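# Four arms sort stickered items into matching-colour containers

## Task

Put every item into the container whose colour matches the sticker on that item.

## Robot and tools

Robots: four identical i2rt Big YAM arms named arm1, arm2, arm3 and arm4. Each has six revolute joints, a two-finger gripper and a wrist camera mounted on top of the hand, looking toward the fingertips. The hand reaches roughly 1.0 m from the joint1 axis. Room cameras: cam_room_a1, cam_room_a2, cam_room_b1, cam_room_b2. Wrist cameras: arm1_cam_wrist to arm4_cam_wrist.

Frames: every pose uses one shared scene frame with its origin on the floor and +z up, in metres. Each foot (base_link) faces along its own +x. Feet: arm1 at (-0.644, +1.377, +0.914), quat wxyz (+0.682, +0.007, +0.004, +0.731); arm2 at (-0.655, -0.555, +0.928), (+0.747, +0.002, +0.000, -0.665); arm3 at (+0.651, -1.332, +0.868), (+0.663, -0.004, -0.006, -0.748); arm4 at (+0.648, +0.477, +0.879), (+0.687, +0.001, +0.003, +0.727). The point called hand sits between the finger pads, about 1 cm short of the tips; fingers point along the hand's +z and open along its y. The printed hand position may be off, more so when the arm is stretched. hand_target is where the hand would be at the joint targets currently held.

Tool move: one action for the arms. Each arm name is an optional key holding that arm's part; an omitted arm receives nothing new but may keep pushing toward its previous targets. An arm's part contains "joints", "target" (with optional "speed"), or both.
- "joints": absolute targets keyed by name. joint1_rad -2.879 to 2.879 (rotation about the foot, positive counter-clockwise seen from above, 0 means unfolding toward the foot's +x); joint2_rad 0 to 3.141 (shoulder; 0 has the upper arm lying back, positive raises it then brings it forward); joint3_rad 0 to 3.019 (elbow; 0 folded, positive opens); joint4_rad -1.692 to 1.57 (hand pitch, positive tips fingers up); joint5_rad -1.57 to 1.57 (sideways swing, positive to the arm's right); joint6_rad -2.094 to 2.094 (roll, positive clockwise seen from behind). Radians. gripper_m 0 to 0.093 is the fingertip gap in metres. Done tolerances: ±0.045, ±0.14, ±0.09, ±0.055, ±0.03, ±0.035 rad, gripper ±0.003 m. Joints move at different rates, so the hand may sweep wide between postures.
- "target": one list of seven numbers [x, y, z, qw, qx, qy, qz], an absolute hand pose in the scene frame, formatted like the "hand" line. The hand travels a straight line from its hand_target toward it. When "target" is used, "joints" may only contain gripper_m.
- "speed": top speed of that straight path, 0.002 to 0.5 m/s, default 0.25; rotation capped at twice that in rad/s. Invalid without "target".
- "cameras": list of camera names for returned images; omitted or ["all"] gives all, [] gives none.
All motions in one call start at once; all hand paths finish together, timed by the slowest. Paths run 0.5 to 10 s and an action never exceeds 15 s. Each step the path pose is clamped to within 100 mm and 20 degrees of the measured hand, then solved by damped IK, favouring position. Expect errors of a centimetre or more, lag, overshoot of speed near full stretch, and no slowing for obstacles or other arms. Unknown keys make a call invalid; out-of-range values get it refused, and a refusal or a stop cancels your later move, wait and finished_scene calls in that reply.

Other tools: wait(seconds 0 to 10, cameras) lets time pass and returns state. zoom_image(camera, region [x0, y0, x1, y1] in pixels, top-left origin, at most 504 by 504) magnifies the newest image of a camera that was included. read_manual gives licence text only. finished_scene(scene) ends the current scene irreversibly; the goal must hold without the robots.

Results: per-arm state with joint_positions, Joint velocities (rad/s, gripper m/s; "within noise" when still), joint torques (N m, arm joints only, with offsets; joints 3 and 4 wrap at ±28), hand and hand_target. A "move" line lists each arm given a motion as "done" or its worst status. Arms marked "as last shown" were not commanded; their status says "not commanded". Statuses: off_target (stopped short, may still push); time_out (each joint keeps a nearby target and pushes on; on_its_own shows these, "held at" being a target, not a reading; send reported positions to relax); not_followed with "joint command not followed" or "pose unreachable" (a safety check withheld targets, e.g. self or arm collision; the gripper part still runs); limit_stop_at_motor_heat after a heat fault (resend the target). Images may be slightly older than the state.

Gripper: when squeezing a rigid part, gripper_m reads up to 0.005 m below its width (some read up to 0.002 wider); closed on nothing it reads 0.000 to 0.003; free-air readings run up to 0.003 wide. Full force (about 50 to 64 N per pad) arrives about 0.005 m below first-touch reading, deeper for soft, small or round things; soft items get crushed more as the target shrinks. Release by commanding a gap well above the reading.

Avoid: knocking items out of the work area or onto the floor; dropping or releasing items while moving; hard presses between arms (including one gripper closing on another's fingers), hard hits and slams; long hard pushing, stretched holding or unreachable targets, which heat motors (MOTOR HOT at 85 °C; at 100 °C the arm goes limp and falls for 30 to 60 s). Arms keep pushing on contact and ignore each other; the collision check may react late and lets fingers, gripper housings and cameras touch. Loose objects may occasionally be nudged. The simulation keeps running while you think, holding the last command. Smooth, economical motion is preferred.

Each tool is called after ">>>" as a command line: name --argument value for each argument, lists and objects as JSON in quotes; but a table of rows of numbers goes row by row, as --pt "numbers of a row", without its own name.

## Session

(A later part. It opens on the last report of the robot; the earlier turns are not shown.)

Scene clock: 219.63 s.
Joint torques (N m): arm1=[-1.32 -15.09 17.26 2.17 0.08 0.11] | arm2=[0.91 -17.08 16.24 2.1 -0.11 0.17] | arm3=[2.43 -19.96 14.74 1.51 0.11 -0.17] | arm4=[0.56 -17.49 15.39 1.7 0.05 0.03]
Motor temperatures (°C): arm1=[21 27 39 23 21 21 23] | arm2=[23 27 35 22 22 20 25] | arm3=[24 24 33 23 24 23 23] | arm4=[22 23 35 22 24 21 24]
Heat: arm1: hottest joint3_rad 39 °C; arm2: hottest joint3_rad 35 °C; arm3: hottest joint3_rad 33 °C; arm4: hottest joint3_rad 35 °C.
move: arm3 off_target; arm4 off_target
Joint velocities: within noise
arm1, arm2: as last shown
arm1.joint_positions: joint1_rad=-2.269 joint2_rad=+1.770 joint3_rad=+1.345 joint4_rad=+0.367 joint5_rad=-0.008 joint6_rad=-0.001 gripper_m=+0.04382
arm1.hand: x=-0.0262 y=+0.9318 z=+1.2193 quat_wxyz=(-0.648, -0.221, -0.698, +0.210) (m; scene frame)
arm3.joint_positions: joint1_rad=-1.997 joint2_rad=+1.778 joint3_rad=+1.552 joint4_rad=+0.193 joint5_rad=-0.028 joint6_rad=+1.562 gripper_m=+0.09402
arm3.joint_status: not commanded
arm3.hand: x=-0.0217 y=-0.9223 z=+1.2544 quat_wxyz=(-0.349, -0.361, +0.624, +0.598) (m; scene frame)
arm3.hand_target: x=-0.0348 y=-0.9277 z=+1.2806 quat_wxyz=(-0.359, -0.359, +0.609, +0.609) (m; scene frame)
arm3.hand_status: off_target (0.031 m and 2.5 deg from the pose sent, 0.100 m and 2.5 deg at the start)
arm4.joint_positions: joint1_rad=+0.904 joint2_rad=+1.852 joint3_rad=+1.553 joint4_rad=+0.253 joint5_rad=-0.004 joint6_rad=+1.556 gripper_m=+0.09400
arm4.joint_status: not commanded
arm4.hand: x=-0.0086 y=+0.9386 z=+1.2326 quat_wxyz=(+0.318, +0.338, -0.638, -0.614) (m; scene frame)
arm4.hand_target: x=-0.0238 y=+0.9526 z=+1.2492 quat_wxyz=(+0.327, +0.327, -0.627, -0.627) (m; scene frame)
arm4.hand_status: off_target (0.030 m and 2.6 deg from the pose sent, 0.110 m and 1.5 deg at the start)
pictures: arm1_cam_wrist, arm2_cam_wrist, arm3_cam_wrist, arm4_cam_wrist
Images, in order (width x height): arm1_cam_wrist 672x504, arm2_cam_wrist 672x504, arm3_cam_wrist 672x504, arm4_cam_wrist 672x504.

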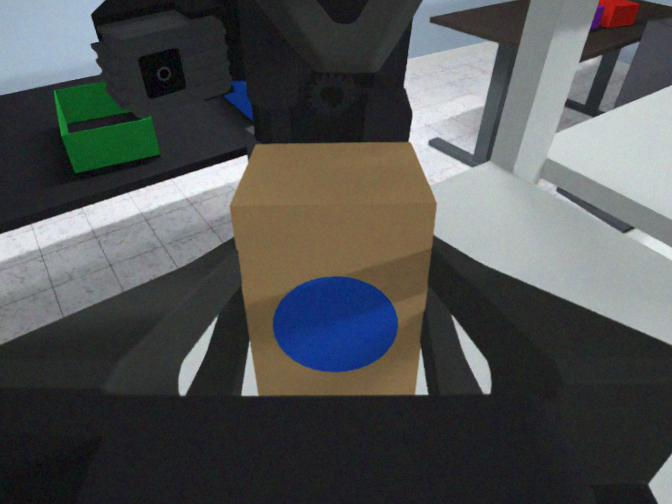

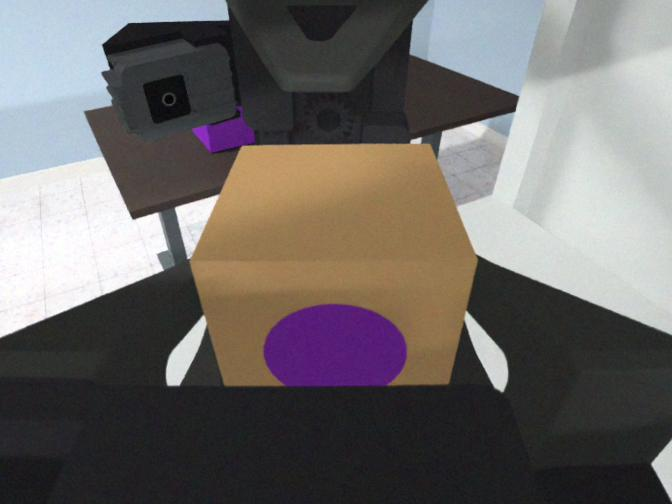

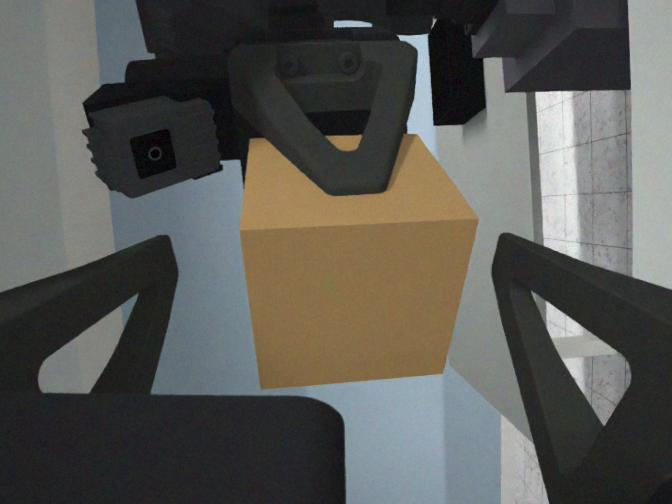

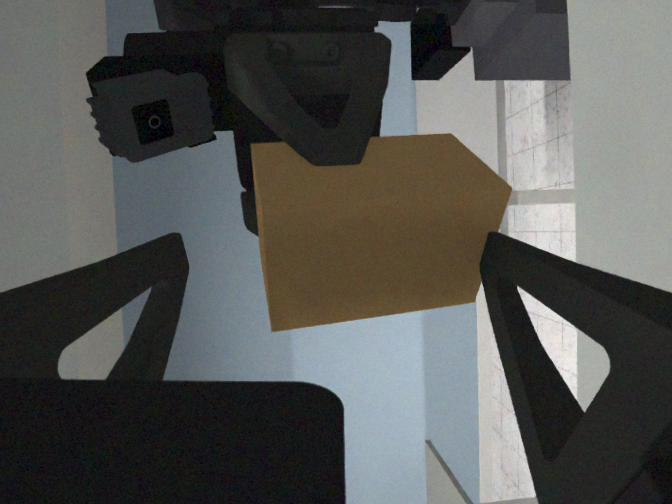

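>>> move --arm3 '{"target":[-0.049,-0.926,1.281,-0.359,-0.359,0.609,0.609],"speed":0.12}' --arm4 '{"target":[-0.037,0.962,1.23,-0.327,-0.327,0.627,0.627],"speed":0.12}' --cameras '[]'

>>> move --arm3 '{"joints":{"gripper_m":0.025}}' --arm4 '{"joints":{"gripper_m":0.03}}' --cameras '["arm1_cam_wrist","arm2_cam_wrist","arm3_cam_wrist","arm4_cam_wrist"]'

Scene clock: 228.53 s.
Joint torques (N m): arm1=[-1.2 -14.92 17.01 2.4 0.07 0.07] | arm2=[0.97 -17.32 16.23 2.1 -0.12 0.17] | arm3=[2.37 -20.13 14.65 1.57 0.11 -0.17] | arm4=[0.56 -20.6 12.9 2.02 0.04 0.02]
Motor temperatures (°C): arm1=[21 27 40 23 21 21 23] | arm2=[23 27 36 22 22 20 25] | arm3=[24 24 33 23 24 23 23] | arm4=[22 23 38 22 24 21 24]
Heat: arm1: hottest joint3_rad 40 °C; arm2: hottest joint3_rad 36 °C; arm3: hottest joint3_rad 33 °C; arm4: hottest joint3_rad 38 °C.
move: arm3 off_target; arm4 off_target
Joint velocities: within noise
arm1.joint_positions: joint1_rad=-2.268 joint2_rad=+1.771 joint3_rad=+1.347 joint4_rad=+0.360 joint5_rad=-0.008 joint6_rad=-0.001 gripper_m=+0.04382
arm1.joint_status: not commanded
arm1.hand: x=-0.0259 y=+0.9317 z=+1.2188 quat_wxyz=(-0.646, -0.222, -0.700, +0.210) (m; scene frame)
arm1.hand_target: x=-0.0127 y=+0.9320 z=+1.2598 quat_wxyz=(-0.674, -0.213, -0.674, +0.213) (m; scene frame)
arm1.hand_status: not commanded
arm2: as last shown
arm3.joint_positions: joint1_rad=-1.986 joint2_rad=+1.803 joint3_rad=+1.594 joint4_rad=+0.180 joint5_rad=-0.019 joint6_rad=+1.562 gripper_m=+0.09402
arm3.joint_status: not commanded
arm3.hand: x=-0.0342 y=-0.9231 z=+1.2586 quat_wxyz=(-0.350, -0.361, +0.622, +0.599) (m; scene frame)
arm3.hand_target: x=-0.0471 y=-0.9272 z=+1.2806 quat_wxyz=(-0.359, -0.359, +0.609, +0.609) (m; scene frame)
arm3.hand_status: off_target (0.027 m and 2.1 deg from the pose sent, 0.038 m and 2.5 deg at the start)
arm4.joint_positions: joint1_rad=+0.904 joint2_rad=+1.926 joint3_rad=+1.611 joint4_rad=+0.266 joint5_rad=-0.004 joint6_rad=+1.556 gripper_m=+0.09400
arm4.joint_status: not commanded
arm4.hand: x=-0.0277 y=+0.9518 z=+1.2120 quat_wxyz=(+0.317, +0.339, -0.640, -0.613) (m; scene frame)
arm4.hand_target: x=-0.0354 y=+0.9607 z=+1.2296 quat_wxyz=(+0.327, +0.327, -0.627, -0.627) (m; scene frame)
arm4.hand_status: off_target (0.023 m and 2.8 deg from the pose sent, 0.037 m and 2.6 deg at the start)
pictures: none
No camera images: "cameras" was empty.

Scene clock: 229.20 s.
Joint torques (N m): arm1=[-1.26 -15.21 16.91 2.3 0.09 0.1] | arm2=[0.85 -17.14 15.86 2.09 -0.11 0.15] | arm3=[2.2 -20.48 14.65 1.85 0.1 -0.18] | arm4=[0.56 -20.72 12.72 1.95 0.08 0.04]
Motor temperatures (°C): arm1=[21 27 40 23 21 21 23] | arm2=[23 27 36 22 22 20 25] | arm3=[24 24 33 23 24 23 23] | arm4=[22 23 38 22 24 21 24]
Heat: arm1: hottest joint3_rad 40 °C; arm2: hottest joint3_rad 36 °C; arm3: hottest joint3_rad 33 °C; arm4: hottest joint3_rad 38 °C.
move: arm3 off_target; arm4 off_target
Joint velocities: within noise
arm1: as last shown
arm1.joint_positions: joint1_rad=-2.268 joint2_rad=+1.772 joint3_rad=+1.347 joint4_rad=+0.361 joint5_rad=-0.008 joint6_rad=+0.001 gripper_m=+0.04382
arm1.hand: x=-0.0256 y=+0.9315 z=+1.2179 quat_wxyz=(-0.646, -0.223, -0.700, +0.209) (m; scene frame)
arm2.joint_positions: joint1_rad=+0.945 joint2_rad=+1.703 joint3_rad=+1.219 joint4_rad=+0.453 joint5_rad=+0.001 joint6_rad=-0.012 gripper_m=+0.05283
arm2.joint_status: not commanded
arm2.hand: x=-0.0242 y=-0.9090 z=+1.2398 quat_wxyz=(-0.673, -0.178, -0.695, +0.178) (m; scene frame)
arm2.hand_target: x=-0.0120 y=-0.9139 z=+1.2600 quat_wxyz=(-0.685, -0.177, -0.684, +0.177) (m; scene frame)
arm2.hand_status: not commanded
arm3.joint_positions: joint1_rad=-1.986 joint2_rad=+1.806 joint3_rad=+1.594 joint4_rad=+0.174 joint5_rad=-0.019 joint6_rad=+1.563 gripper_m=+0.05397
arm3.joint_status: gripper_m off_target (ended at +0.05400, target +0.02500)
arm3.hand: x=-0.0350 y=-0.9226 z=+1.2540 quat_wxyz=(-0.349, -0.363, +0.626, +0.596) (m; scene frame)
arm3.hand_target: x=-0.0471 y=-0.9272 z=+1.2805 quat_wxyz=(-0.359, -0.359, +0.609, +0.609) (m; scene frame)
arm3.hand_status: not commanded
arm4.joint_positions: joint1_rad=+0.904 joint2_rad=+1.926 joint3_rad=+1.616 joint4_rad=+0.272 joint5_rad=-0.004 joint6_rad=+1.557 gripper_m=+0.07683
arm4.joint_status: gripper_m off_target (ended at +0.07685, target +0.03000)
arm4.hand: x=-0.0282 y=+0.9522 z=+1.2164 quat_wxyz=(+0.319, +0.337, -0.636, -0.616) (m; scene frame)
arm4.hand_target: x=-0.0354 y=+0.9607 z=+1.2298 quat_wxyz=(+0.327, +0.327, -0.627, -0.627) (m; scene frame)
arm4.hand_status: not commanded
pictures: arm1_cam_wrist, arm2_cam_wrist, arm3_cam_wrist, arm4_cam_wrist
Images, in order (width x height): arm1_cam_wrist 672x504, arm2_cam_wrist 672x504, arm3_cam_wrist 672x504, arm4_cam_wrist 672x504.

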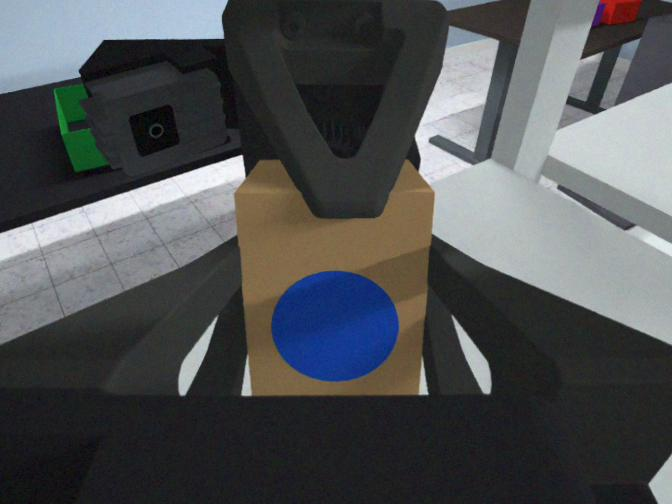

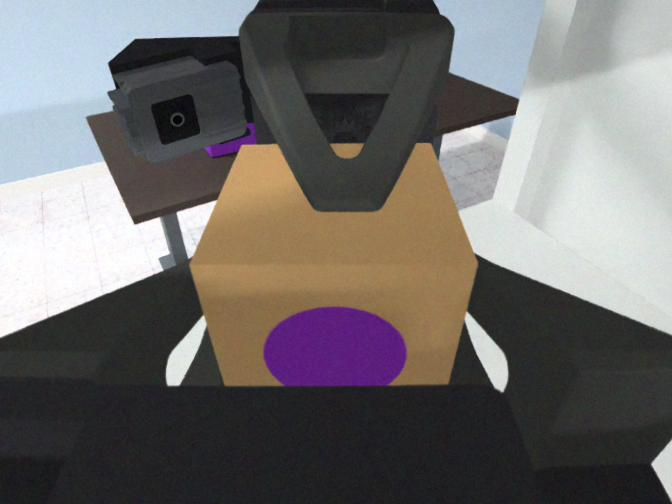

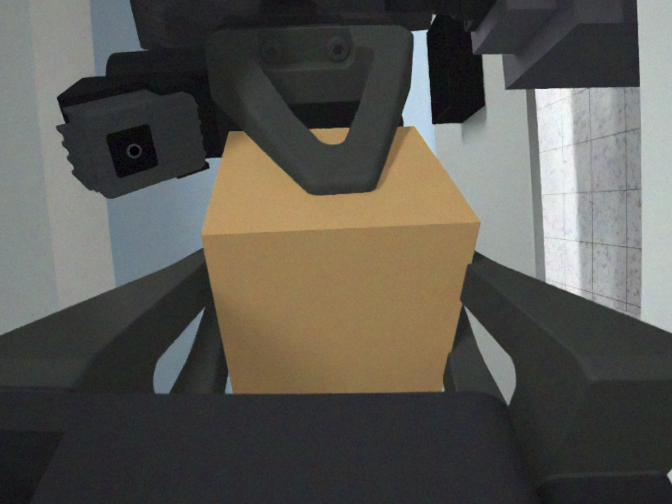

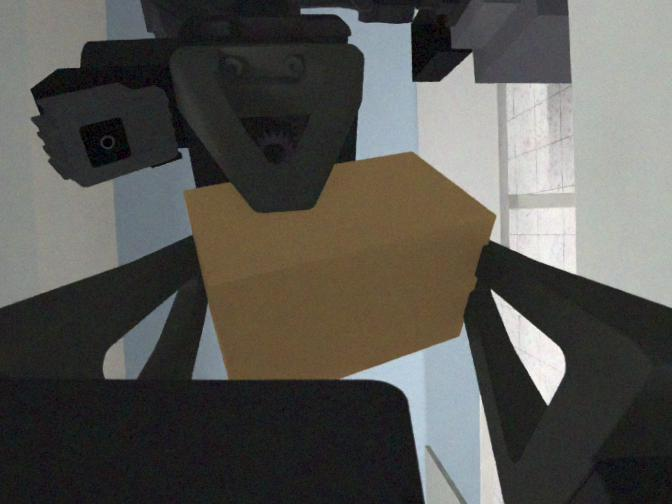

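>>> move --arm1 '{"joints":{"gripper_m":0.093}}' --arm2 '{"joints":{"gripper_m":0.093}}' --cameras '["arm3_cam_wrist","arm4_cam_wrist"]'

Scene clock: 233.30 s.
Joint torques (N m): arm1=[-0.21 -15.74 16.98 2.41 0.07 0.11] | arm2=[0.97 -17.32 15.86 2.09 -0.11 0.15] | arm3=[2.32 -20.72 14.65 1.87 0.1 -0.18] | arm4=[0.5 -20.48 12.6 1.95 0.07 0.03]
Motor temperatures (°C): arm1=[21 27 39 23 21 21 23] | arm2=[23 27 37 22 22 20 25] | arm3=[24 24 34 23 24 23 23] | arm4=[22 24 39 22 24 21 25]
Heat: arm1: hottest joint3_rad 39 °C; arm2: hottest joint3_rad 37 °C; arm3: hottest joint3_rad 34 °C; arm4: hottest joint3_rad 39 °C.
move: arm1 done; arm2 done
Joint velocities: within noise
arm1.joint_positions: joint1_rad=-2.268 joint2_rad=+1.772 joint3_rad=+1.348 joint4_rad=+0.361 joint5_rad=-0.008 joint6_rad=+0.001 gripper_m=+0.09296
arm1.joint_status: all done
arm1.hand: x=-0.0255 y=+0.9314 z=+1.2183 quat_wxyz=(-0.646, -0.223, -0.699, +0.209) (m; scene frame)
arm1.hand_target: x=-0.0127 y=+0.9320 z=+1.2599 quat_wxyz=(-0.674, -0.213, -0.674, +0.213) (m; scene frame)
arm1.hand_status: not commanded
arm2.joint_positions: joint1_rad=+0.945 joint2_rad=+1.703 joint3_rad=+1.219 joint4_rad=+0.453 joint5_rad=+0.001 joint6_rad=-0.012 gripper_m=+0.09293
arm2.joint_status: all done
arm2.hand: x=-0.0242 y=-0.9090 z=+1.2398 quat_wxyz=(-0.673, -0.178, -0.695, +0.178) (m; scene frame)
arm2.hand_target: x=-0.0120 y=-0.9139 z=+1.2600 quat_wxyz=(-0.685, -0.177, -0.684, +0.177) (m; scene frame)
arm2.hand_status: not commanded
arm3.joint_positions: joint1_rad=-1.986 joint2_rad=+1.809 joint3_rad=+1.594 joint4_rad=+0.174 joint5_rad=-0.019 joint6_rad=+1.563 gripper_m=+0.05398
arm3.joint_status: not commanded
arm3.hand: x=-0.0355 y=-0.9223 z=+1.2523 quat_wxyz=(-0.348, -0.363, +0.626, +0.595) (m; scene frame)
arm3.hand_target: x=-0.0472 y=-0.9272 z=+1.2804 quat_wxyz=(-0.359, -0.359, +0.609, +0.609) (m; scene frame)
arm3.hand_status: not commanded
arm4: as last shown
arm4.hand: x=-0.0283 y=+0.9522 z=+1.2161 quat_wxyz=(+0.319, +0.337, -0.637, -0.616) (m; scene frame)
arm4.hand_target: x=-0.0354 y=+0.9607 z=+1.2299 quat_wxyz=(+0.327, +0.327, -0.627, -0.627) (m; scene frame)
pictures: arm3_cam_wrist, arm4_cam_wrist
Images, in order (width x height): arm3_cam_wrist 672x504, arm4_cam_wrist 672x504.

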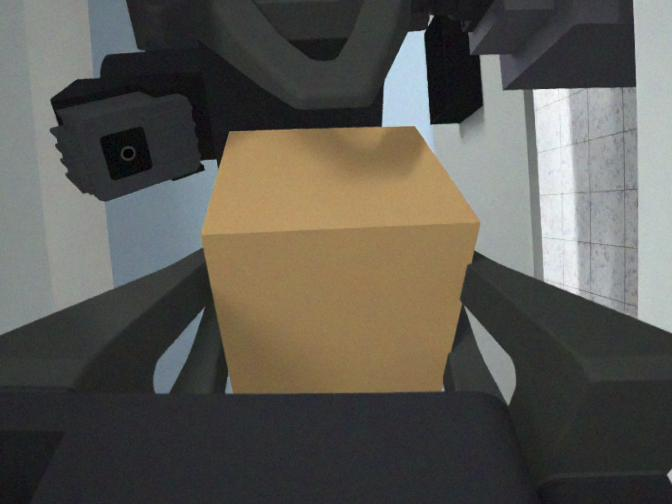

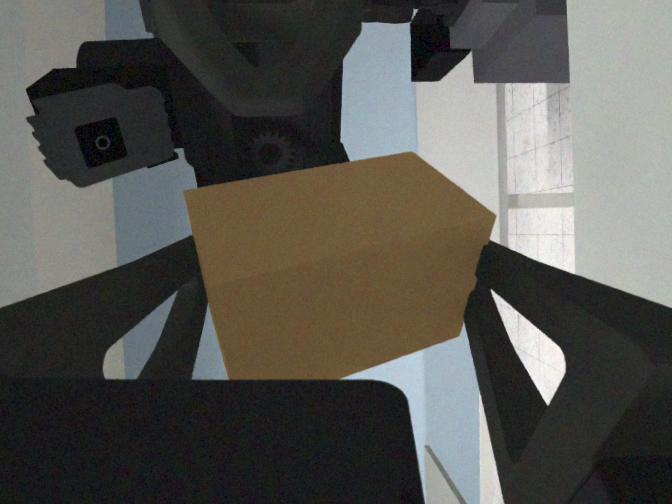

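>>> move --arm1 '{"target":[-0.36,1.17,1.25,0.674,0.213,0.674,-0.213]}' --arm2 '{"target":[-0.35,-0.725,1.25,0.685,0.177,0.685,-0.177]}' --cameras '[]'

>>> move --arm3 '{"target":[0.345,-1.13,1.26,-0.359,-0.359,0.609,0.609]}' --arm4 '{"target":[0.36,0.67,1.24,-0.327,-0.327,0.627,0.627]}' --cameras '["arm3_cam_wrist","arm4_cam_wrist"]'

>>> move --arm3 '{"joints":{"joint2_rad":0.6,"joint3_rad":1.2,"joint4_rad":-0.8,"joint5_rad":0,"joint6_rad":0}}' --arm4 '{"joints":{"joint2_rad":0.6,"joint3_rad":1.2,"joint4_rad":-0.8,"joint5_rad":0,"joint6_rad":0}}' --cameras '[]'

>>> move --arm3 '{"joints":{"joint1_rad":1.69}}' --arm4 '{"joints":{"joint1_rad":-1.62}}' --cameras '[]'

>>> move --arm3 '{"target":[1.15,-1.33,1.2,0,0,1,0]}' --arm4 '{"target":[1.15,0.5,1.2,0,0,1,0]}'

Scene clock: 246.83 s.
Joint torques (N m): arm1=[-3.14 2.73 12.44 1.29 -0.05 0.1] | arm2=[1.44 -0.73 11.06 1.94 0.15 0.14] | arm3=[2.43 -20.89 14.61 1.81 0.09 -0.17] | arm4=[0.91 -21.07 12.52 1.92 0.05 0.02]
Motor temperatures (°C): arm1=[21 26 38 23 21 21 22] | arm2=[23 27 37 22 22 20 24] | arm3=[24 25 35 23 24 23 24] | arm4=[22 24 41 22 24 21 25]
Heat: arm1: hottest joint3_rad 38 °C; arm2: hottest joint3_rad 37 °C; arm3: hottest joint3_rad 35 °C; arm4: hottest joint3_rad 41 °C.
move: arm1 done; arm2 off_target
Joint velocities: within noise
arm1.joint_positions: joint1_rad=-2.289 joint2_rad=+0.483 joint3_rad=+0.405 joint4_rad=+0.108 joint5_rad=-0.046 joint6_rad=+0.001 gripper_m=+0.09296
arm1.joint_status: not commanded
arm1.hand: x=-0.3595 y=+1.1740 z=+1.2532 quat_wxyz=(-0.680, -0.206, -0.671, +0.214) (m; scene frame)
arm1.hand_target: x=-0.3600 y=+1.1701 z=+1.2500 quat_wxyz=(-0.674, -0.213, -0.674, +0.213) (m; scene frame)
arm1.hand_status: done (0.005 m and 1.1 deg from the pose sent, 0.412 m and 4.5 deg at the start)
arm2.joint_positions: joint1_rad=+0.945 joint2_rad=+0.505 joint3_rad=+0.385 joint4_rad=+0.154 joint5_rad=+0.002 joint6_rad=-0.012 gripper_m=+0.09293
arm2.joint_status: not commanded
arm2.hand: x=-0.3518 y=-0.7266 z=+1.2638 quat_wxyz=(-0.695, -0.173, -0.673, +0.184) (m; scene frame)
arm2.hand_target: x=-0.3502 y=-0.7250 z=+1.2502 quat_wxyz=(-0.685, -0.177, -0.685, +0.177) (m; scene frame)
arm2.hand_status: off_target (0.014 m and 2.0 deg from the pose sent, 0.374 m and 1.8 deg at the start)
arm3, arm4: as last shown
pictures: none
No camera images: "cameras" was empty.

Scene clock: 249.53 s.
Joint torques (N m): arm1=[-3.08 2.84 12.52 1.47 -0.02 0.11] | arm2=[1.44 -0.91 10.99 1.92 0.16 0.15] | arm3=[0.32 -0.97 9.89 1.7 -0.1 -0.17] | arm4=[1.2 0.62 10.09 1.16 0.21 0]
Motor temperatures (°C): arm1=[21 26 37 23 21 21 22] | arm2=[23 27 37 22 22 20 24] | arm3=[24 25 35 23 24 23 24] | arm4=[22 24 40 22 24 21 25]
Heat: arm1: hottest joint3_rad 37 °C; arm2: hottest joint3_rad 37 °C; arm3: hottest joint3_rad 35 °C; arm4: hottest joint3_rad 40 °C.
move: arm3 done; arm4 done
Joint velocities: within noise
arm1, arm2: as last shown
arm3.joint_positions: joint1_rad=-2.063 joint2_rad=+0.553 joint3_rad=+0.572 joint4_rad=-0.006 joint5_rad=-0.119 joint6_rad=+1.563 gripper_m=+0.05397
arm3.joint_status: not commanded
arm3.hand: x=+0.3431 y=-1.1343 z=+1.2624 quat_wxyz=(-0.364, -0.361, +0.606, +0.609) (m; scene frame)
arm3.hand_target: x=+0.3450 y=-1.1300 z=+1.2599 quat_wxyz=(-0.359, -0.359, +0.609, +0.609) (m; scene frame)
arm3.hand_status: done (0.005 m and 0.7 deg from the pose sent, 0.434 m and 2.8 deg at the start)
arm4.joint_positions: joint1_rad=+0.950 joint2_rad=+0.481 joint3_rad=+0.463 joint4_rad=+0.026 joint5_rad=+0.049 joint6_rad=+1.557 gripper_m=+0.07683
arm4.joint_status: not commanded
arm4.hand: x=+0.3626 y=+0.6706 z=+1.2408 quat_wxyz=(+0.325, +0.327, -0.623, -0.632) (m; scene frame)
arm4.hand_target: x=+0.3601 y=+0.6700 z=+1.2401 quat_wxyz=(+0.327, +0.327, -0.627, -0.627) (m; scene frame)
arm4.hand_status: done (0.003 m and 0.8 deg from the pose sent, 0.481 m and 2.2 deg at the start)
pictures: arm3_cam_wrist, arm4_cam_wrist
Images, in order (width x height): arm3_cam_wrist 672x504, arm4_cam_wrist 672x504.

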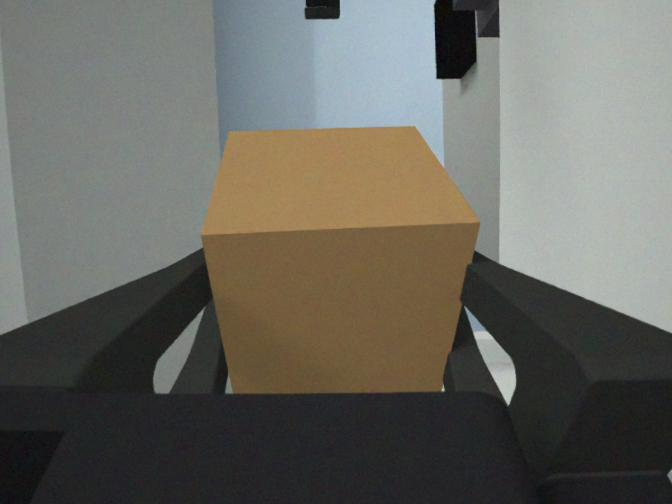

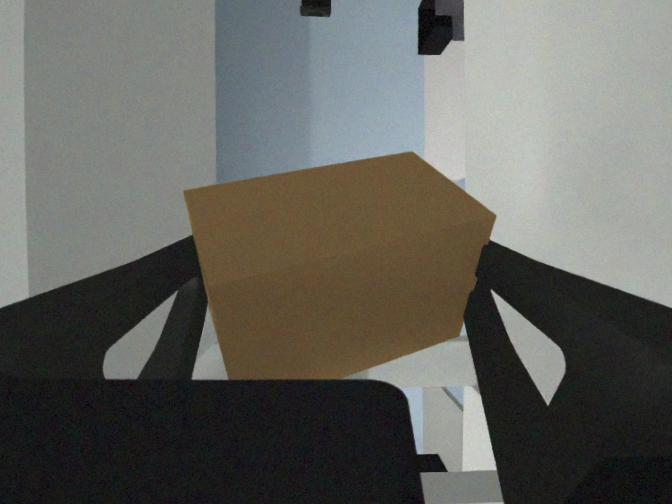

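Scene clock: 251.17 s.
Joint torques (N m): arm1=[-2.84 2.96 12.49 1.46 -0.03 0.1] | arm2=[1.38 -0.85 11.03 1.91 0.15 0.15] | arm3=[0.44 0.21 12.53 1.73 0.1 -0.12] | arm4=[1.32 0.97 11.15 1.29 -0.03 -0.11]
Motor temperatures (°C): arm1=[21 26 37 23 21 21 22] | arm2=[23 27 37 22 22 20 24] | arm3=[24 25 35 23 24 23 24] | arm4=[22 24 40 22 24 21 25]
Heat: arm1: hottest joint3_rad 37 °C; arm2: hottest joint3_rad 37 °C; arm3: hottest joint3_rad 35 °C; arm4: hottest joint3_rad 40 °C.
move: arm3 done; arm4 done
Joint velocities: within noise
arm1, arm2: as last shown
arm3.joint_positions: joint1_rad=-2.064 joint2_rad=+0.596 joint3_rad=+1.157 joint4_rad=-0.797 joint5_rad=-0.002 joint6_rad=+0.008 gripper_m=+0.05404
arm3.joint_status: all done
arm3.hand: x=+0.3978 y=-1.1459 z=+1.4097 quat_wxyz=(+0.179, -0.750, +0.244, +0.589) (m; scene frame)
arm3.hand_target: x=+0.4045 y=-1.1452 z=+1.4321 quat_wxyz=(+0.190, -0.738, +0.243, +0.600) (m; scene frame)
arm3.hand_status: not commanded
arm4.joint_positions: joint1_rad=+0.950 joint2_rad=+0.595 joint3_rad=+1.161 joint4_rad=-0.791 joint5_rad=+0.003 joint6_rad=+0.015 gripper_m=+0.07689
arm4.joint_status: all done
arm4.hand: x=+0.3905 y=+0.6449 z=+1.4288 quat_wxyz=(-0.169, +0.748, -0.226, -0.601) (m; scene frame)
arm4.hand_target: x=+0.3927 y=+0.6404 z=+1.4469 quat_wxyz=(-0.172, +0.743, -0.214, -0.610) (m; scene frame)
arm4.hand_status: not commanded
pictures: none
No camera images: "cameras" was empty.

Scene clock: 253.77 s.
Joint torques (N m): arm1=[-2.96 2.43 12.42 1.44 -0.03 0.09] | arm2=[1.44 -0.73 10.99 1.94 0.15 0.14] | arm3=[2.14 -0.44 12.51 1.73 0.11 -0.11] | arm4=[0.85 -0.15 11.11 1.14 0.02 -0.07]
Motor temperatures (°C): arm1=[21 26 37 23 21 21 22] | arm2=[23 27 36 22 22 20 24] | arm3=[24 25 35 23 24 23 24] | arm4=[22 24 40 22 24 21 26]
Heat: arm1: hottest joint3_rad 37 °C; arm2: hottest joint3_rad 36 °C; arm3: hottest joint3_rad 35 °C; arm4: hottest joint3_rad 40 °C.
move: arm3 done; arm4 done
Joint velocities: within noise
arm1, arm2: as last shown
arm3.joint_positions: joint1_rad=+1.679 joint2_rad=+0.607 joint3_rad=+1.157 joint4_rad=-0.798 joint5_rad=-0.002 joint6_rad=+0.006 gripper_m=+0.05392
arm3.joint_status: all done
arm3.hand: x=+0.9640 y=-1.3281 z=+1.4095 quat_wxyz=(-0.615, -0.002, -0.789, +0.006) (m; scene frame)
arm3.hand_target: x=+0.9542 y=-1.3248 z=+1.4351 quat_wxyz=(-0.634, +0.004, -0.774, +0.006) (m; scene frame)
arm3.hand_status: not commanded
arm4.joint_positions: joint1_rad=-1.617 joint2_rad=+0.600 joint3_rad=+1.161 joint4_rad=-0.792 joint5_rad=+0.002 joint6_rad=+0.013 gripper_m=+0.07697
arm4.joint_status: all done
arm4.hand: x=+0.9608 y=+0.4815 z=+1.4252 quat_wxyz=(-0.619, -0.001, -0.785, -0.005) (m; scene frame)
arm4.hand_target: x=+0.9546 y=+0.4811 z=+1.4447 quat_wxyz=(-0.631, +0.004, -0.776, -0.001) (m; scene frame)
arm4.hand_status: not commanded
pictures: none
No camera images: "cameras" was empty.

Scene clock: 257.20 s.
Joint torques (N m): arm1=[-2.2 2.9 12.49 1.22 -0.07 0.05] | arm2=[1.44 -0.85 10.99 1.91 0.16 0.14] | arm3=[1.03 -16.97 13.27 -0.38 -0.08 -0.12] | arm4=[1.14 -16.44 12.08 -0.24 -0.05 0.17]
Motor temperatures (°C): arm1=[21 26 36 23 21 21 22] | arm2=[23 27 35 22 22 20 24] | arm3=[24 25 35 23 24 23 24] | arm4=[22 24 40 22 24 21 26]
Heat: arm1: hottest joint3_rad 36 °C; arm2: hottest joint3_rad 35 °C; arm3: hottest joint3_rad 35 °C; arm4: hottest joint3_rad 40 °C.
move: arm3 off_target; arm4 off_target
Joint velocities: within noise
arm1, arm2: as last shown
arm3.joint_positions: joint1_rad=+1.679 joint2_rad=+1.629 joint3_rad=+1.755 joint4_rad=-1.697 joint5_rad=-0.011 joint6_rad=-0.001 gripper_m=+0.05394
arm3.joint_status: not commanded
arm3.hand: x=+1.1412 y=-1.3319 z=+1.1752 quat_wxyz=(-0.001, -0.006, -1.000, +0.001) (m; scene frame)
arm3.hand_target: x=+1.1487 y=-1.3300 z=+1.1993 quat_wxyz=(-0.028, +0.000, -1.000, +0.000) (m; scene frame)
arm3.hand_status: off_target (0.026 m and 0.7 deg from the pose sent, 0.280 m and 75.9 deg at the start; a joint's target at an end of its range on 24 of 103 steps)
arm4.joint_positions: joint1_rad=-1.592 joint2_rad=+1.619 joint3_rad=+1.735 joint4_rad=-1.669 joint5_rad=+0.001 joint6_rad=+0.028 gripper_m=+0.07697
arm4.joint_status: not commanded
arm4.hand: x=+1.1407 y=+0.4952 z=+1.1810 quat_wxyz=(-0.007, +0.004, -1.000, +0.002) (m; scene frame)
arm4.hand_target: x=+1.1490 y=+0.5000 z=+1.1994 quat_wxyz=(-0.026, +0.000, -1.000, -0.001) (m; scene frame)
arm4.hand_status: off_target (0.022 m and 0.9 deg from the pose sent, 0.295 m and 76.5 deg at the start; a joint's target at an end of its range on 23 of 103 steps)
pictures: arm1_cam_wrist, arm2_cam_wrist, arm3_cam_wrist, arm4_cam_wrist, cam_room_a1, cam_room_a2, cam_room_b1, cam_room_b2
Images, in order (width x height): arm1_cam_wrist 672x504, arm2_cam_wrist 672x504, arm3_cam_wrist 672x504, arm4_cam_wrist 672x504, cam_room_a1 672x504, cam_room_a2 672x504, cam_room_b1 672x504, cam_room_b2 672x504.

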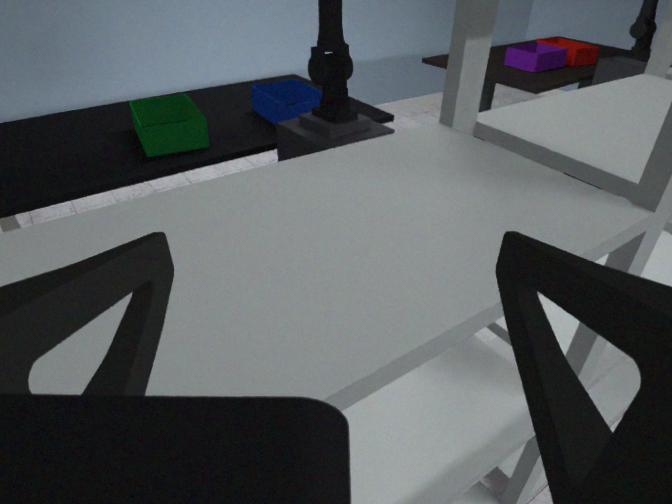

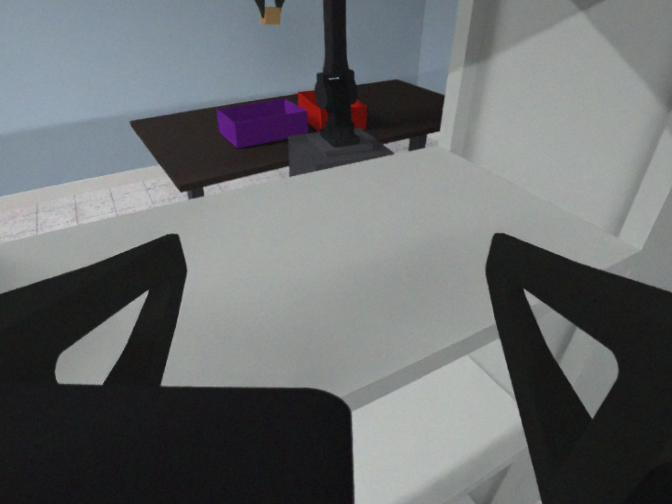

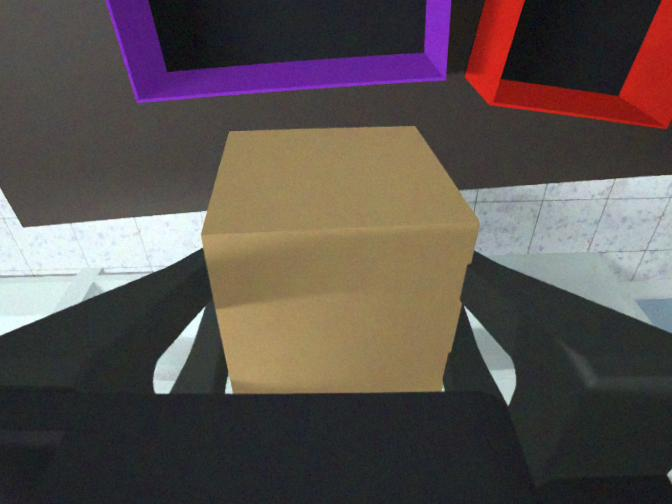

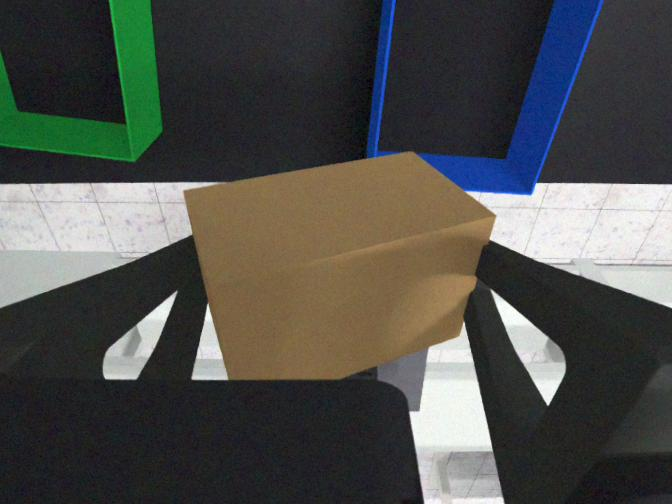

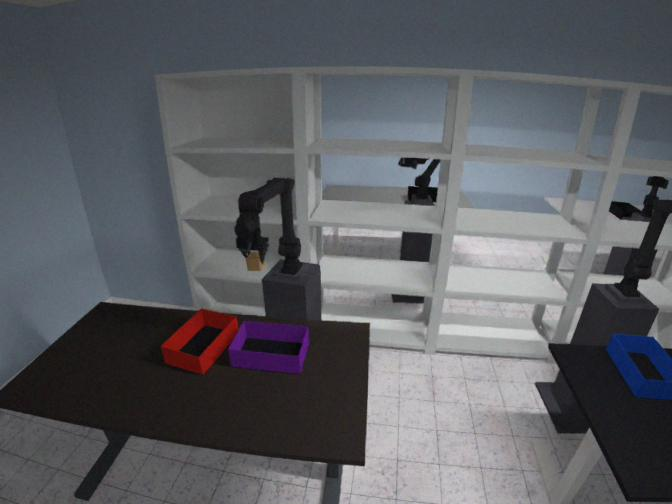

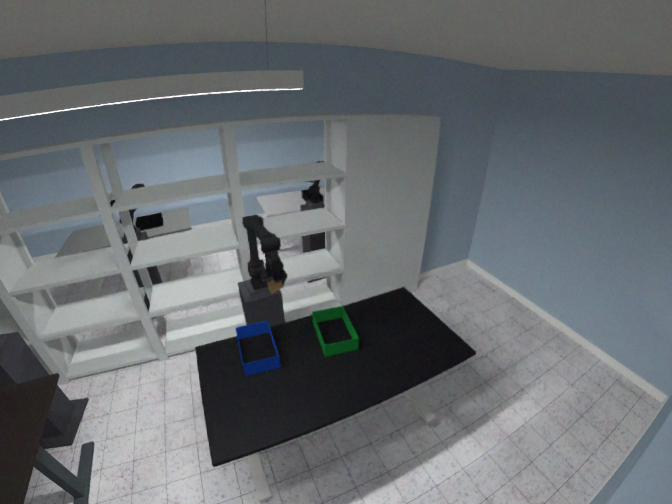

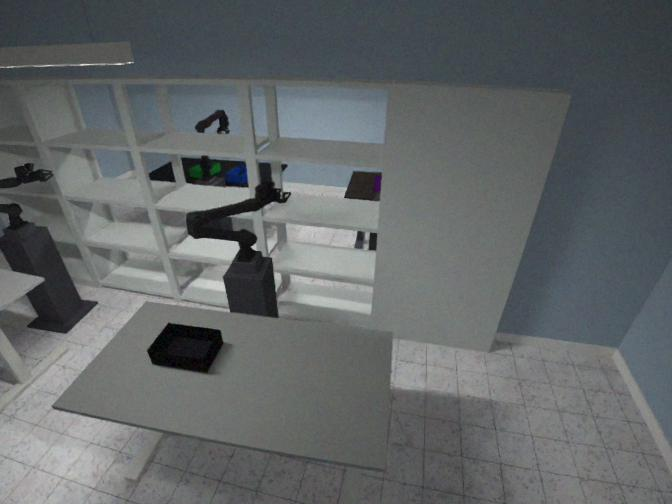

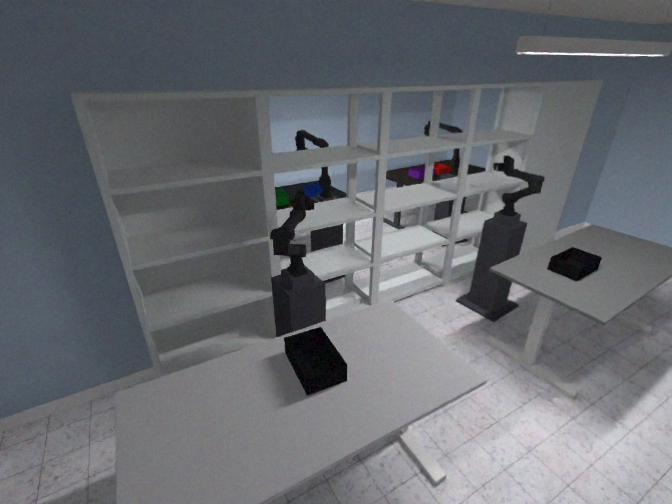

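>>> move --arm3 '{"target":[1.262,-1.28,0.92,0,0,1,0]}' --arm4 '{"target":[1.197,0.348,0.92,0,0,1,0]}' --cameras '["arm3_cam_wrist","arm4_cam_wrist","cam_room_a1","cam_room_a2"]'

Scene clock: 267.13 s.
Joint torques (N m): arm1=[-2.73 2.73 12.57 1.39 -0.03 0.11] | arm2=[1.32 -0.79 11.02 1.94 0.15 0.15] | arm3=[1.73 -23.94 10.47 0.17 -0.05 0.03] | arm4=[0.79 -20.01 7.92 0.35 0.05 -0.09]
Motor temperatures (°C): arm1=[21 26 35 23 21 21 22] | arm2=[23 26 34 22 22 20 24] | arm3=[24 25 35 23 24 23 24] | arm4=[22 24 41 22 24 21 26]
Heat: arm1: hottest joint3_rad 35 °C; arm2: hottest joint3_rad 34 °C; arm3: hottest joint3_rad 35 °C; arm4: hottest joint3_rad 41 °C.
move: arm3 off_target; arm4 done
Joint velocities: within noise
arm1, arm2: as last shown
arm3.joint_positions: joint1_rad=+1.760 joint2_rad=+2.062 joint3_rad=+1.648 joint4_rad=-1.212 joint5_rad=-0.012 joint6_rad=+0.072 gripper_m=+0.05394
arm3.joint_status: not commanded
arm3.hand: x=+1.2461 y=-1.2888 z=+0.9008 quat_wxyz=(+0.027, -0.002, -1.000, +0.003) (m; scene frame)
arm3.hand_target: x=+1.2612 y=-1.2800 z=+0.9204 quat_wxyz=(+0.000, +0.000, -1.000, +0.000) (m; scene frame)
arm3.hand_status: off_target (0.026 m and 3.1 deg from the pose sent, 0.287 m and 0.7 deg at the start)
arm4.joint_positions: joint1_rad=-1.863 joint2_rad=+1.936 joint3_rad=+1.466 joint4_rad=-1.115 joint5_rad=-0.004 joint6_rad=-0.217 gripper_m=+0.07696
arm4.joint_status: not commanded
arm4.hand: x=+1.1904 y=+0.3475 z=+0.9185 quat_wxyz=(+0.009, -0.009, -1.000, -0.002) (m; scene frame)
arm4.hand_target: x=+1.1968 y=+0.3480 z=+0.9200 quat_wxyz=(+0.000, +0.000, -1.000, +0.000) (m; scene frame)
arm4.hand_status: done (0.007 m and 1.4 deg from the pose sent, 0.305 m and 0.9 deg at the start)
pictures: arm3_cam_wrist, arm4_cam_wrist, cam_room_a1, cam_room_a2
Images, in order (width x height): arm3_cam_wrist 672x504, arm4_cam_wrist 672x504, cam_room_a1 672x504, cam_room_a2 672x504.

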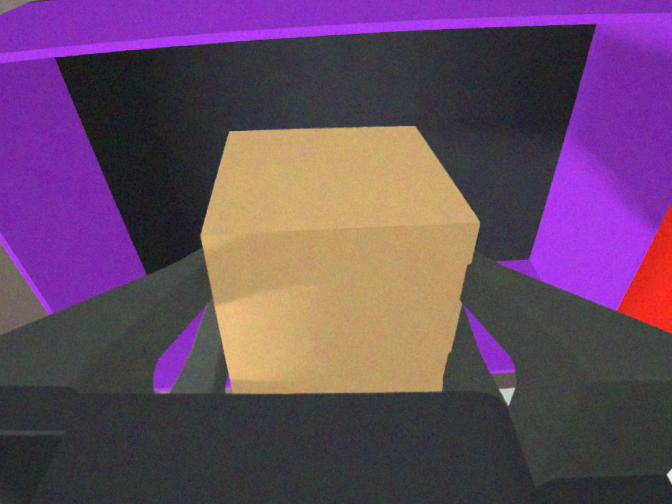

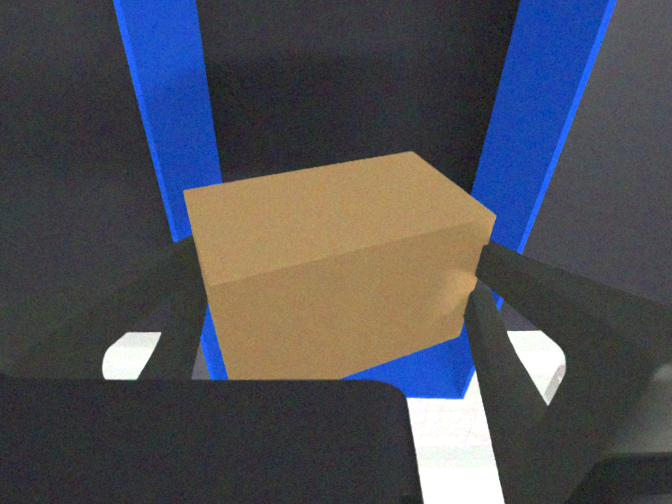

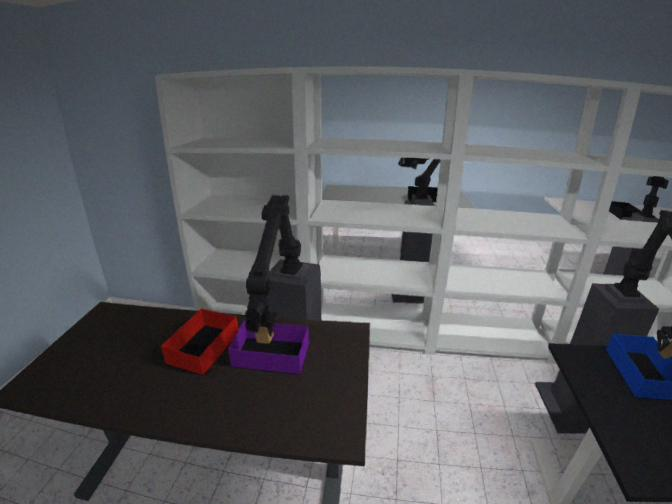

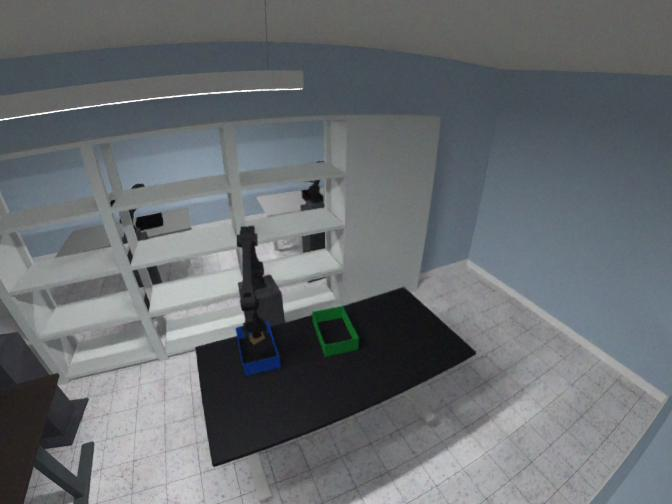

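>>> move --arm3 '{"target":[1.23,-1.275,0.782,0,0,1,0],"speed":0.15}' --arm4 '{"target":[1.192,0.348,0.775,0,0,1,0],"speed":0.15}' --cameras '["arm3_cam_wrist","arm4_cam_wrist","cam_room_a1","cam_room_a2"]'

Scene clock: 274.57 s.
Joint torques (N m): arm1=[-2.32 2.61 12.4 1.54 -0.06 0.13] | arm2=[1.26 -0.73 10.97 1.92 0.15 0.15] | arm3=[1.96 -22.18 6.58 0.36 -0.03 0.04] | arm4=[0.79 -19.84 6.28 0.55 0.05 -0.1]
Motor temperatures (°C): arm1=[21 26 35 23 21 21 22] | arm2=[23 26 34 22 22 20 24] | arm3=[24 25 34 23 24 23 24] | arm4=[22 24 40 22 24 21 26]
Heat: arm1: hottest joint3_rad 35 °C; arm2: hottest joint3_rad 34 °C; arm3: hottest joint3_rad 34 °C; arm4: hottest joint3_rad 40 °C.
move: arm3 done; arm4 done
Joint velocities: within noise
arm1, arm2: as last shown
arm3.joint_positions: joint1_rad=+1.773 joint2_rad=+2.163 joint3_rad=+1.463 joint4_rad=-0.879 joint5_rad=-0.012 joint6_rad=+0.088 gripper_m=+0.05394
arm3.joint_status: not commanded
arm3.hand: x=+1.2286 y=-1.2839 z=+0.7823 quat_wxyz=(+0.004, -0.003, -1.000, +0.001) (m; scene frame)
arm3.hand_target: x=+1.2300 y=-1.2751 z=+0.7821 quat_wxyz=(+0.000, +0.000, -1.000, +0.000) (m; scene frame)
arm3.hand_status: done (0.009 m and 0.6 deg from the pose sent, 0.121 m and 3.1 deg at the start)
arm4.joint_positions: joint1_rad=-1.863 joint2_rad=+2.134 joint3_rad=+1.370 joint4_rad=-0.805 joint5_rad=-0.004 joint6_rad=-0.219 gripper_m=+0.07697
arm4.joint_status: not commanded
arm4.hand: x=+1.1896 y=+0.3471 z=+0.7815 quat_wxyz=(+0.001, -0.008, -1.000, +0.000) (m; scene frame)
arm4.hand_target: x=+1.1918 y=+0.3480 z=+0.7751 quat_wxyz=(+0.000, +0.000, -1.000, +0.000) (m; scene frame)
arm4.hand_status: done (0.007 m and 1.0 deg from the pose sent, 0.144 m and 1.4 deg at the start)
pictures: arm3_cam_wrist, arm4_cam_wrist, cam_room_a1, cam_room_a2
Images, in order (width x height): arm3_cam_wrist 672x504, arm4_cam_wrist 672x504, cam_room_a1 672x504, cam_room_a2 672x504.

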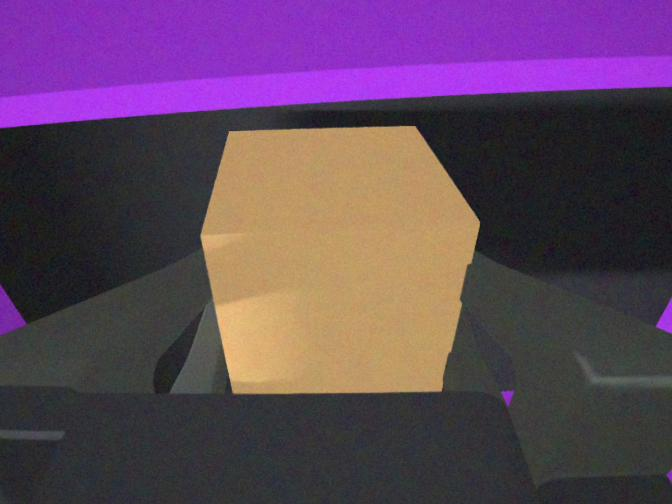

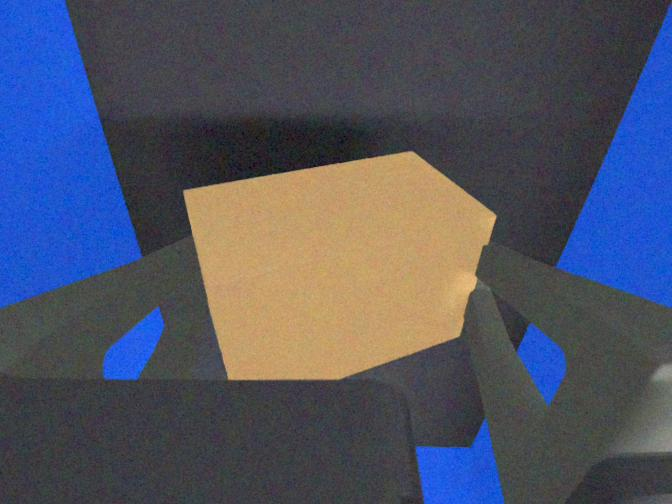

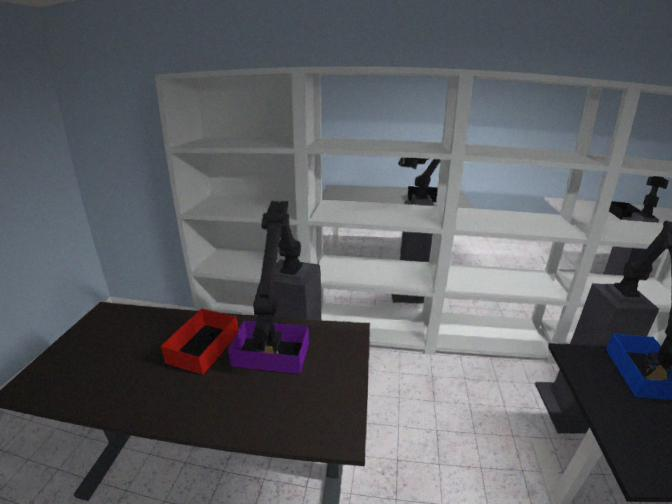

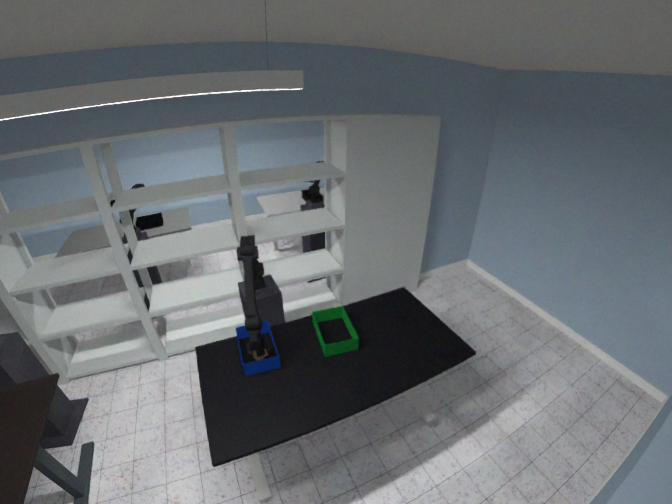

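>>> move --arm3 '{"target":[1.23,-1.275,0.762,0,0,1,0],"speed":0.05}' --arm4 '{"target":[1.192,0.348,0.75,0,0,1,0],"speed":0.05}' --cameras '["arm3_cam_wrist","arm4_cam_wrist"]'

Scene clock: 279.83 s.
Joint torques (N m): arm1=[-2.37 2.73 12.52 1.39 -0.03 0.11] | arm2=[1.26 -0.79 11 1.94 0.16 0.15] | arm3=[2.08 -21.48 6.16 0.38 -0.03 0.03] | arm4=[1.03 -19.66 5.97 0.51 0.03 -0.07]
Motor temperatures (°C): arm1=[21 25 35 23 21 21 22] | arm2=[23 26 33 22 22 20 24] | arm3=[24 26 33 23 24 23 24] | arm4=[22 24 39 22 24 21 26]
Heat: arm1: hottest joint3_rad 35 °C; arm2: hottest joint3_rad 33 °C; arm3: hottest joint3_rad 33 °C; arm4: hottest joint3_rad 39 °C.
move: arm3 off_target; arm4 done
Joint velocities: within noise
arm1, arm2: as last shown
arm2.hand_target: x=-0.3502 y=-0.7249 z=+1.2502 quat_wxyz=(-0.685, -0.177, -0.685, +0.177) (m; scene frame)
arm3.joint_positions: joint1_rad=+1.773 joint2_rad=+2.188 joint3_rad=+1.463 joint4_rad=-0.843 joint5_rad=-0.012 joint6_rad=+0.089 gripper_m=+0.05394
arm3.joint_status: not commanded
arm3.hand: x=+1.2320 y=-1.2838 z=+0.7684 quat_wxyz=(-0.002, -0.003, -1.000, +0.001) (m; scene frame)
arm3.hand_target: x=+1.2300 y=-1.2752 z=+0.7622 quat_wxyz=(+0.000, +0.000, -1.000, +0.000) (m; scene frame)
arm3.hand_status: off_target (0.011 m and 0.4 deg from the pose sent, 0.022 m and 0.6 deg at the start)
arm4.joint_positions: joint1_rad=-1.863 joint2_rad=+2.174 joint3_rad=+1.370 joint4_rad=-0.759 joint5_rad=-0.004 joint6_rad=-0.219 gripper_m=+0.07697
arm4.joint_status: not commanded
arm4.hand: x=+1.1912 y=+0.3466 z=+0.7597 quat_wxyz=(-0.002, -0.008, -1.000, +0.001) (m; scene frame)
arm4.hand_target: x=+1.1917 y=+0.3481 z=+0.7500 quat_wxyz=(+0.000, +0.000, -1.000, +0.000) (m; scene frame)
arm4.hand_status: done (0.010 m and 1.0 deg from the pose sent, 0.032 m and 1.0 deg at the start)
pictures: arm3_cam_wrist, arm4_cam_wrist
Images, in order (width x height): arm3_cam_wrist 672x504, arm4_cam_wrist 672x504.

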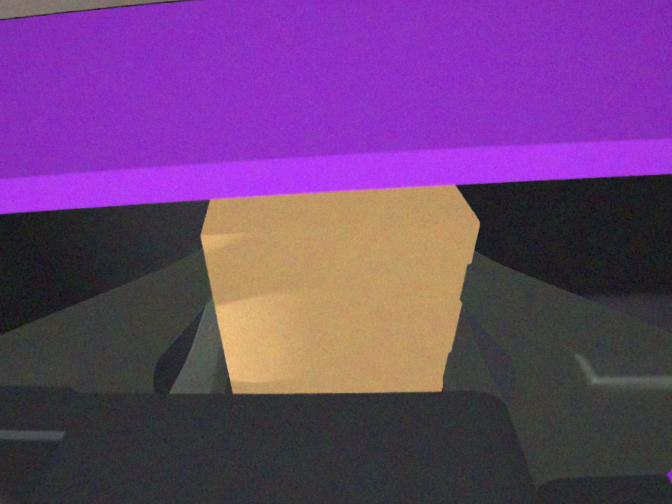

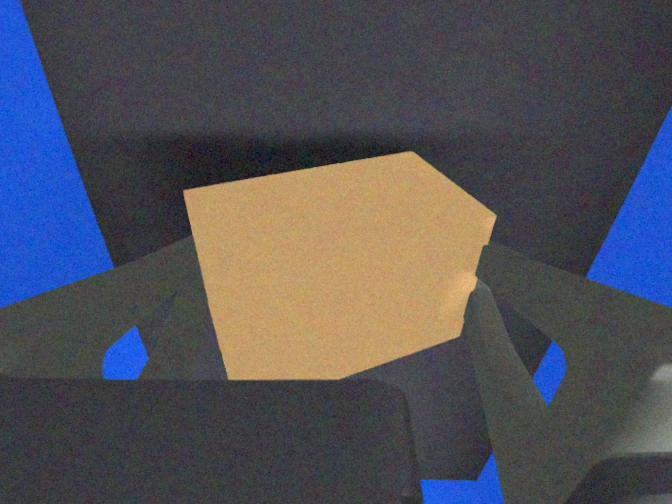

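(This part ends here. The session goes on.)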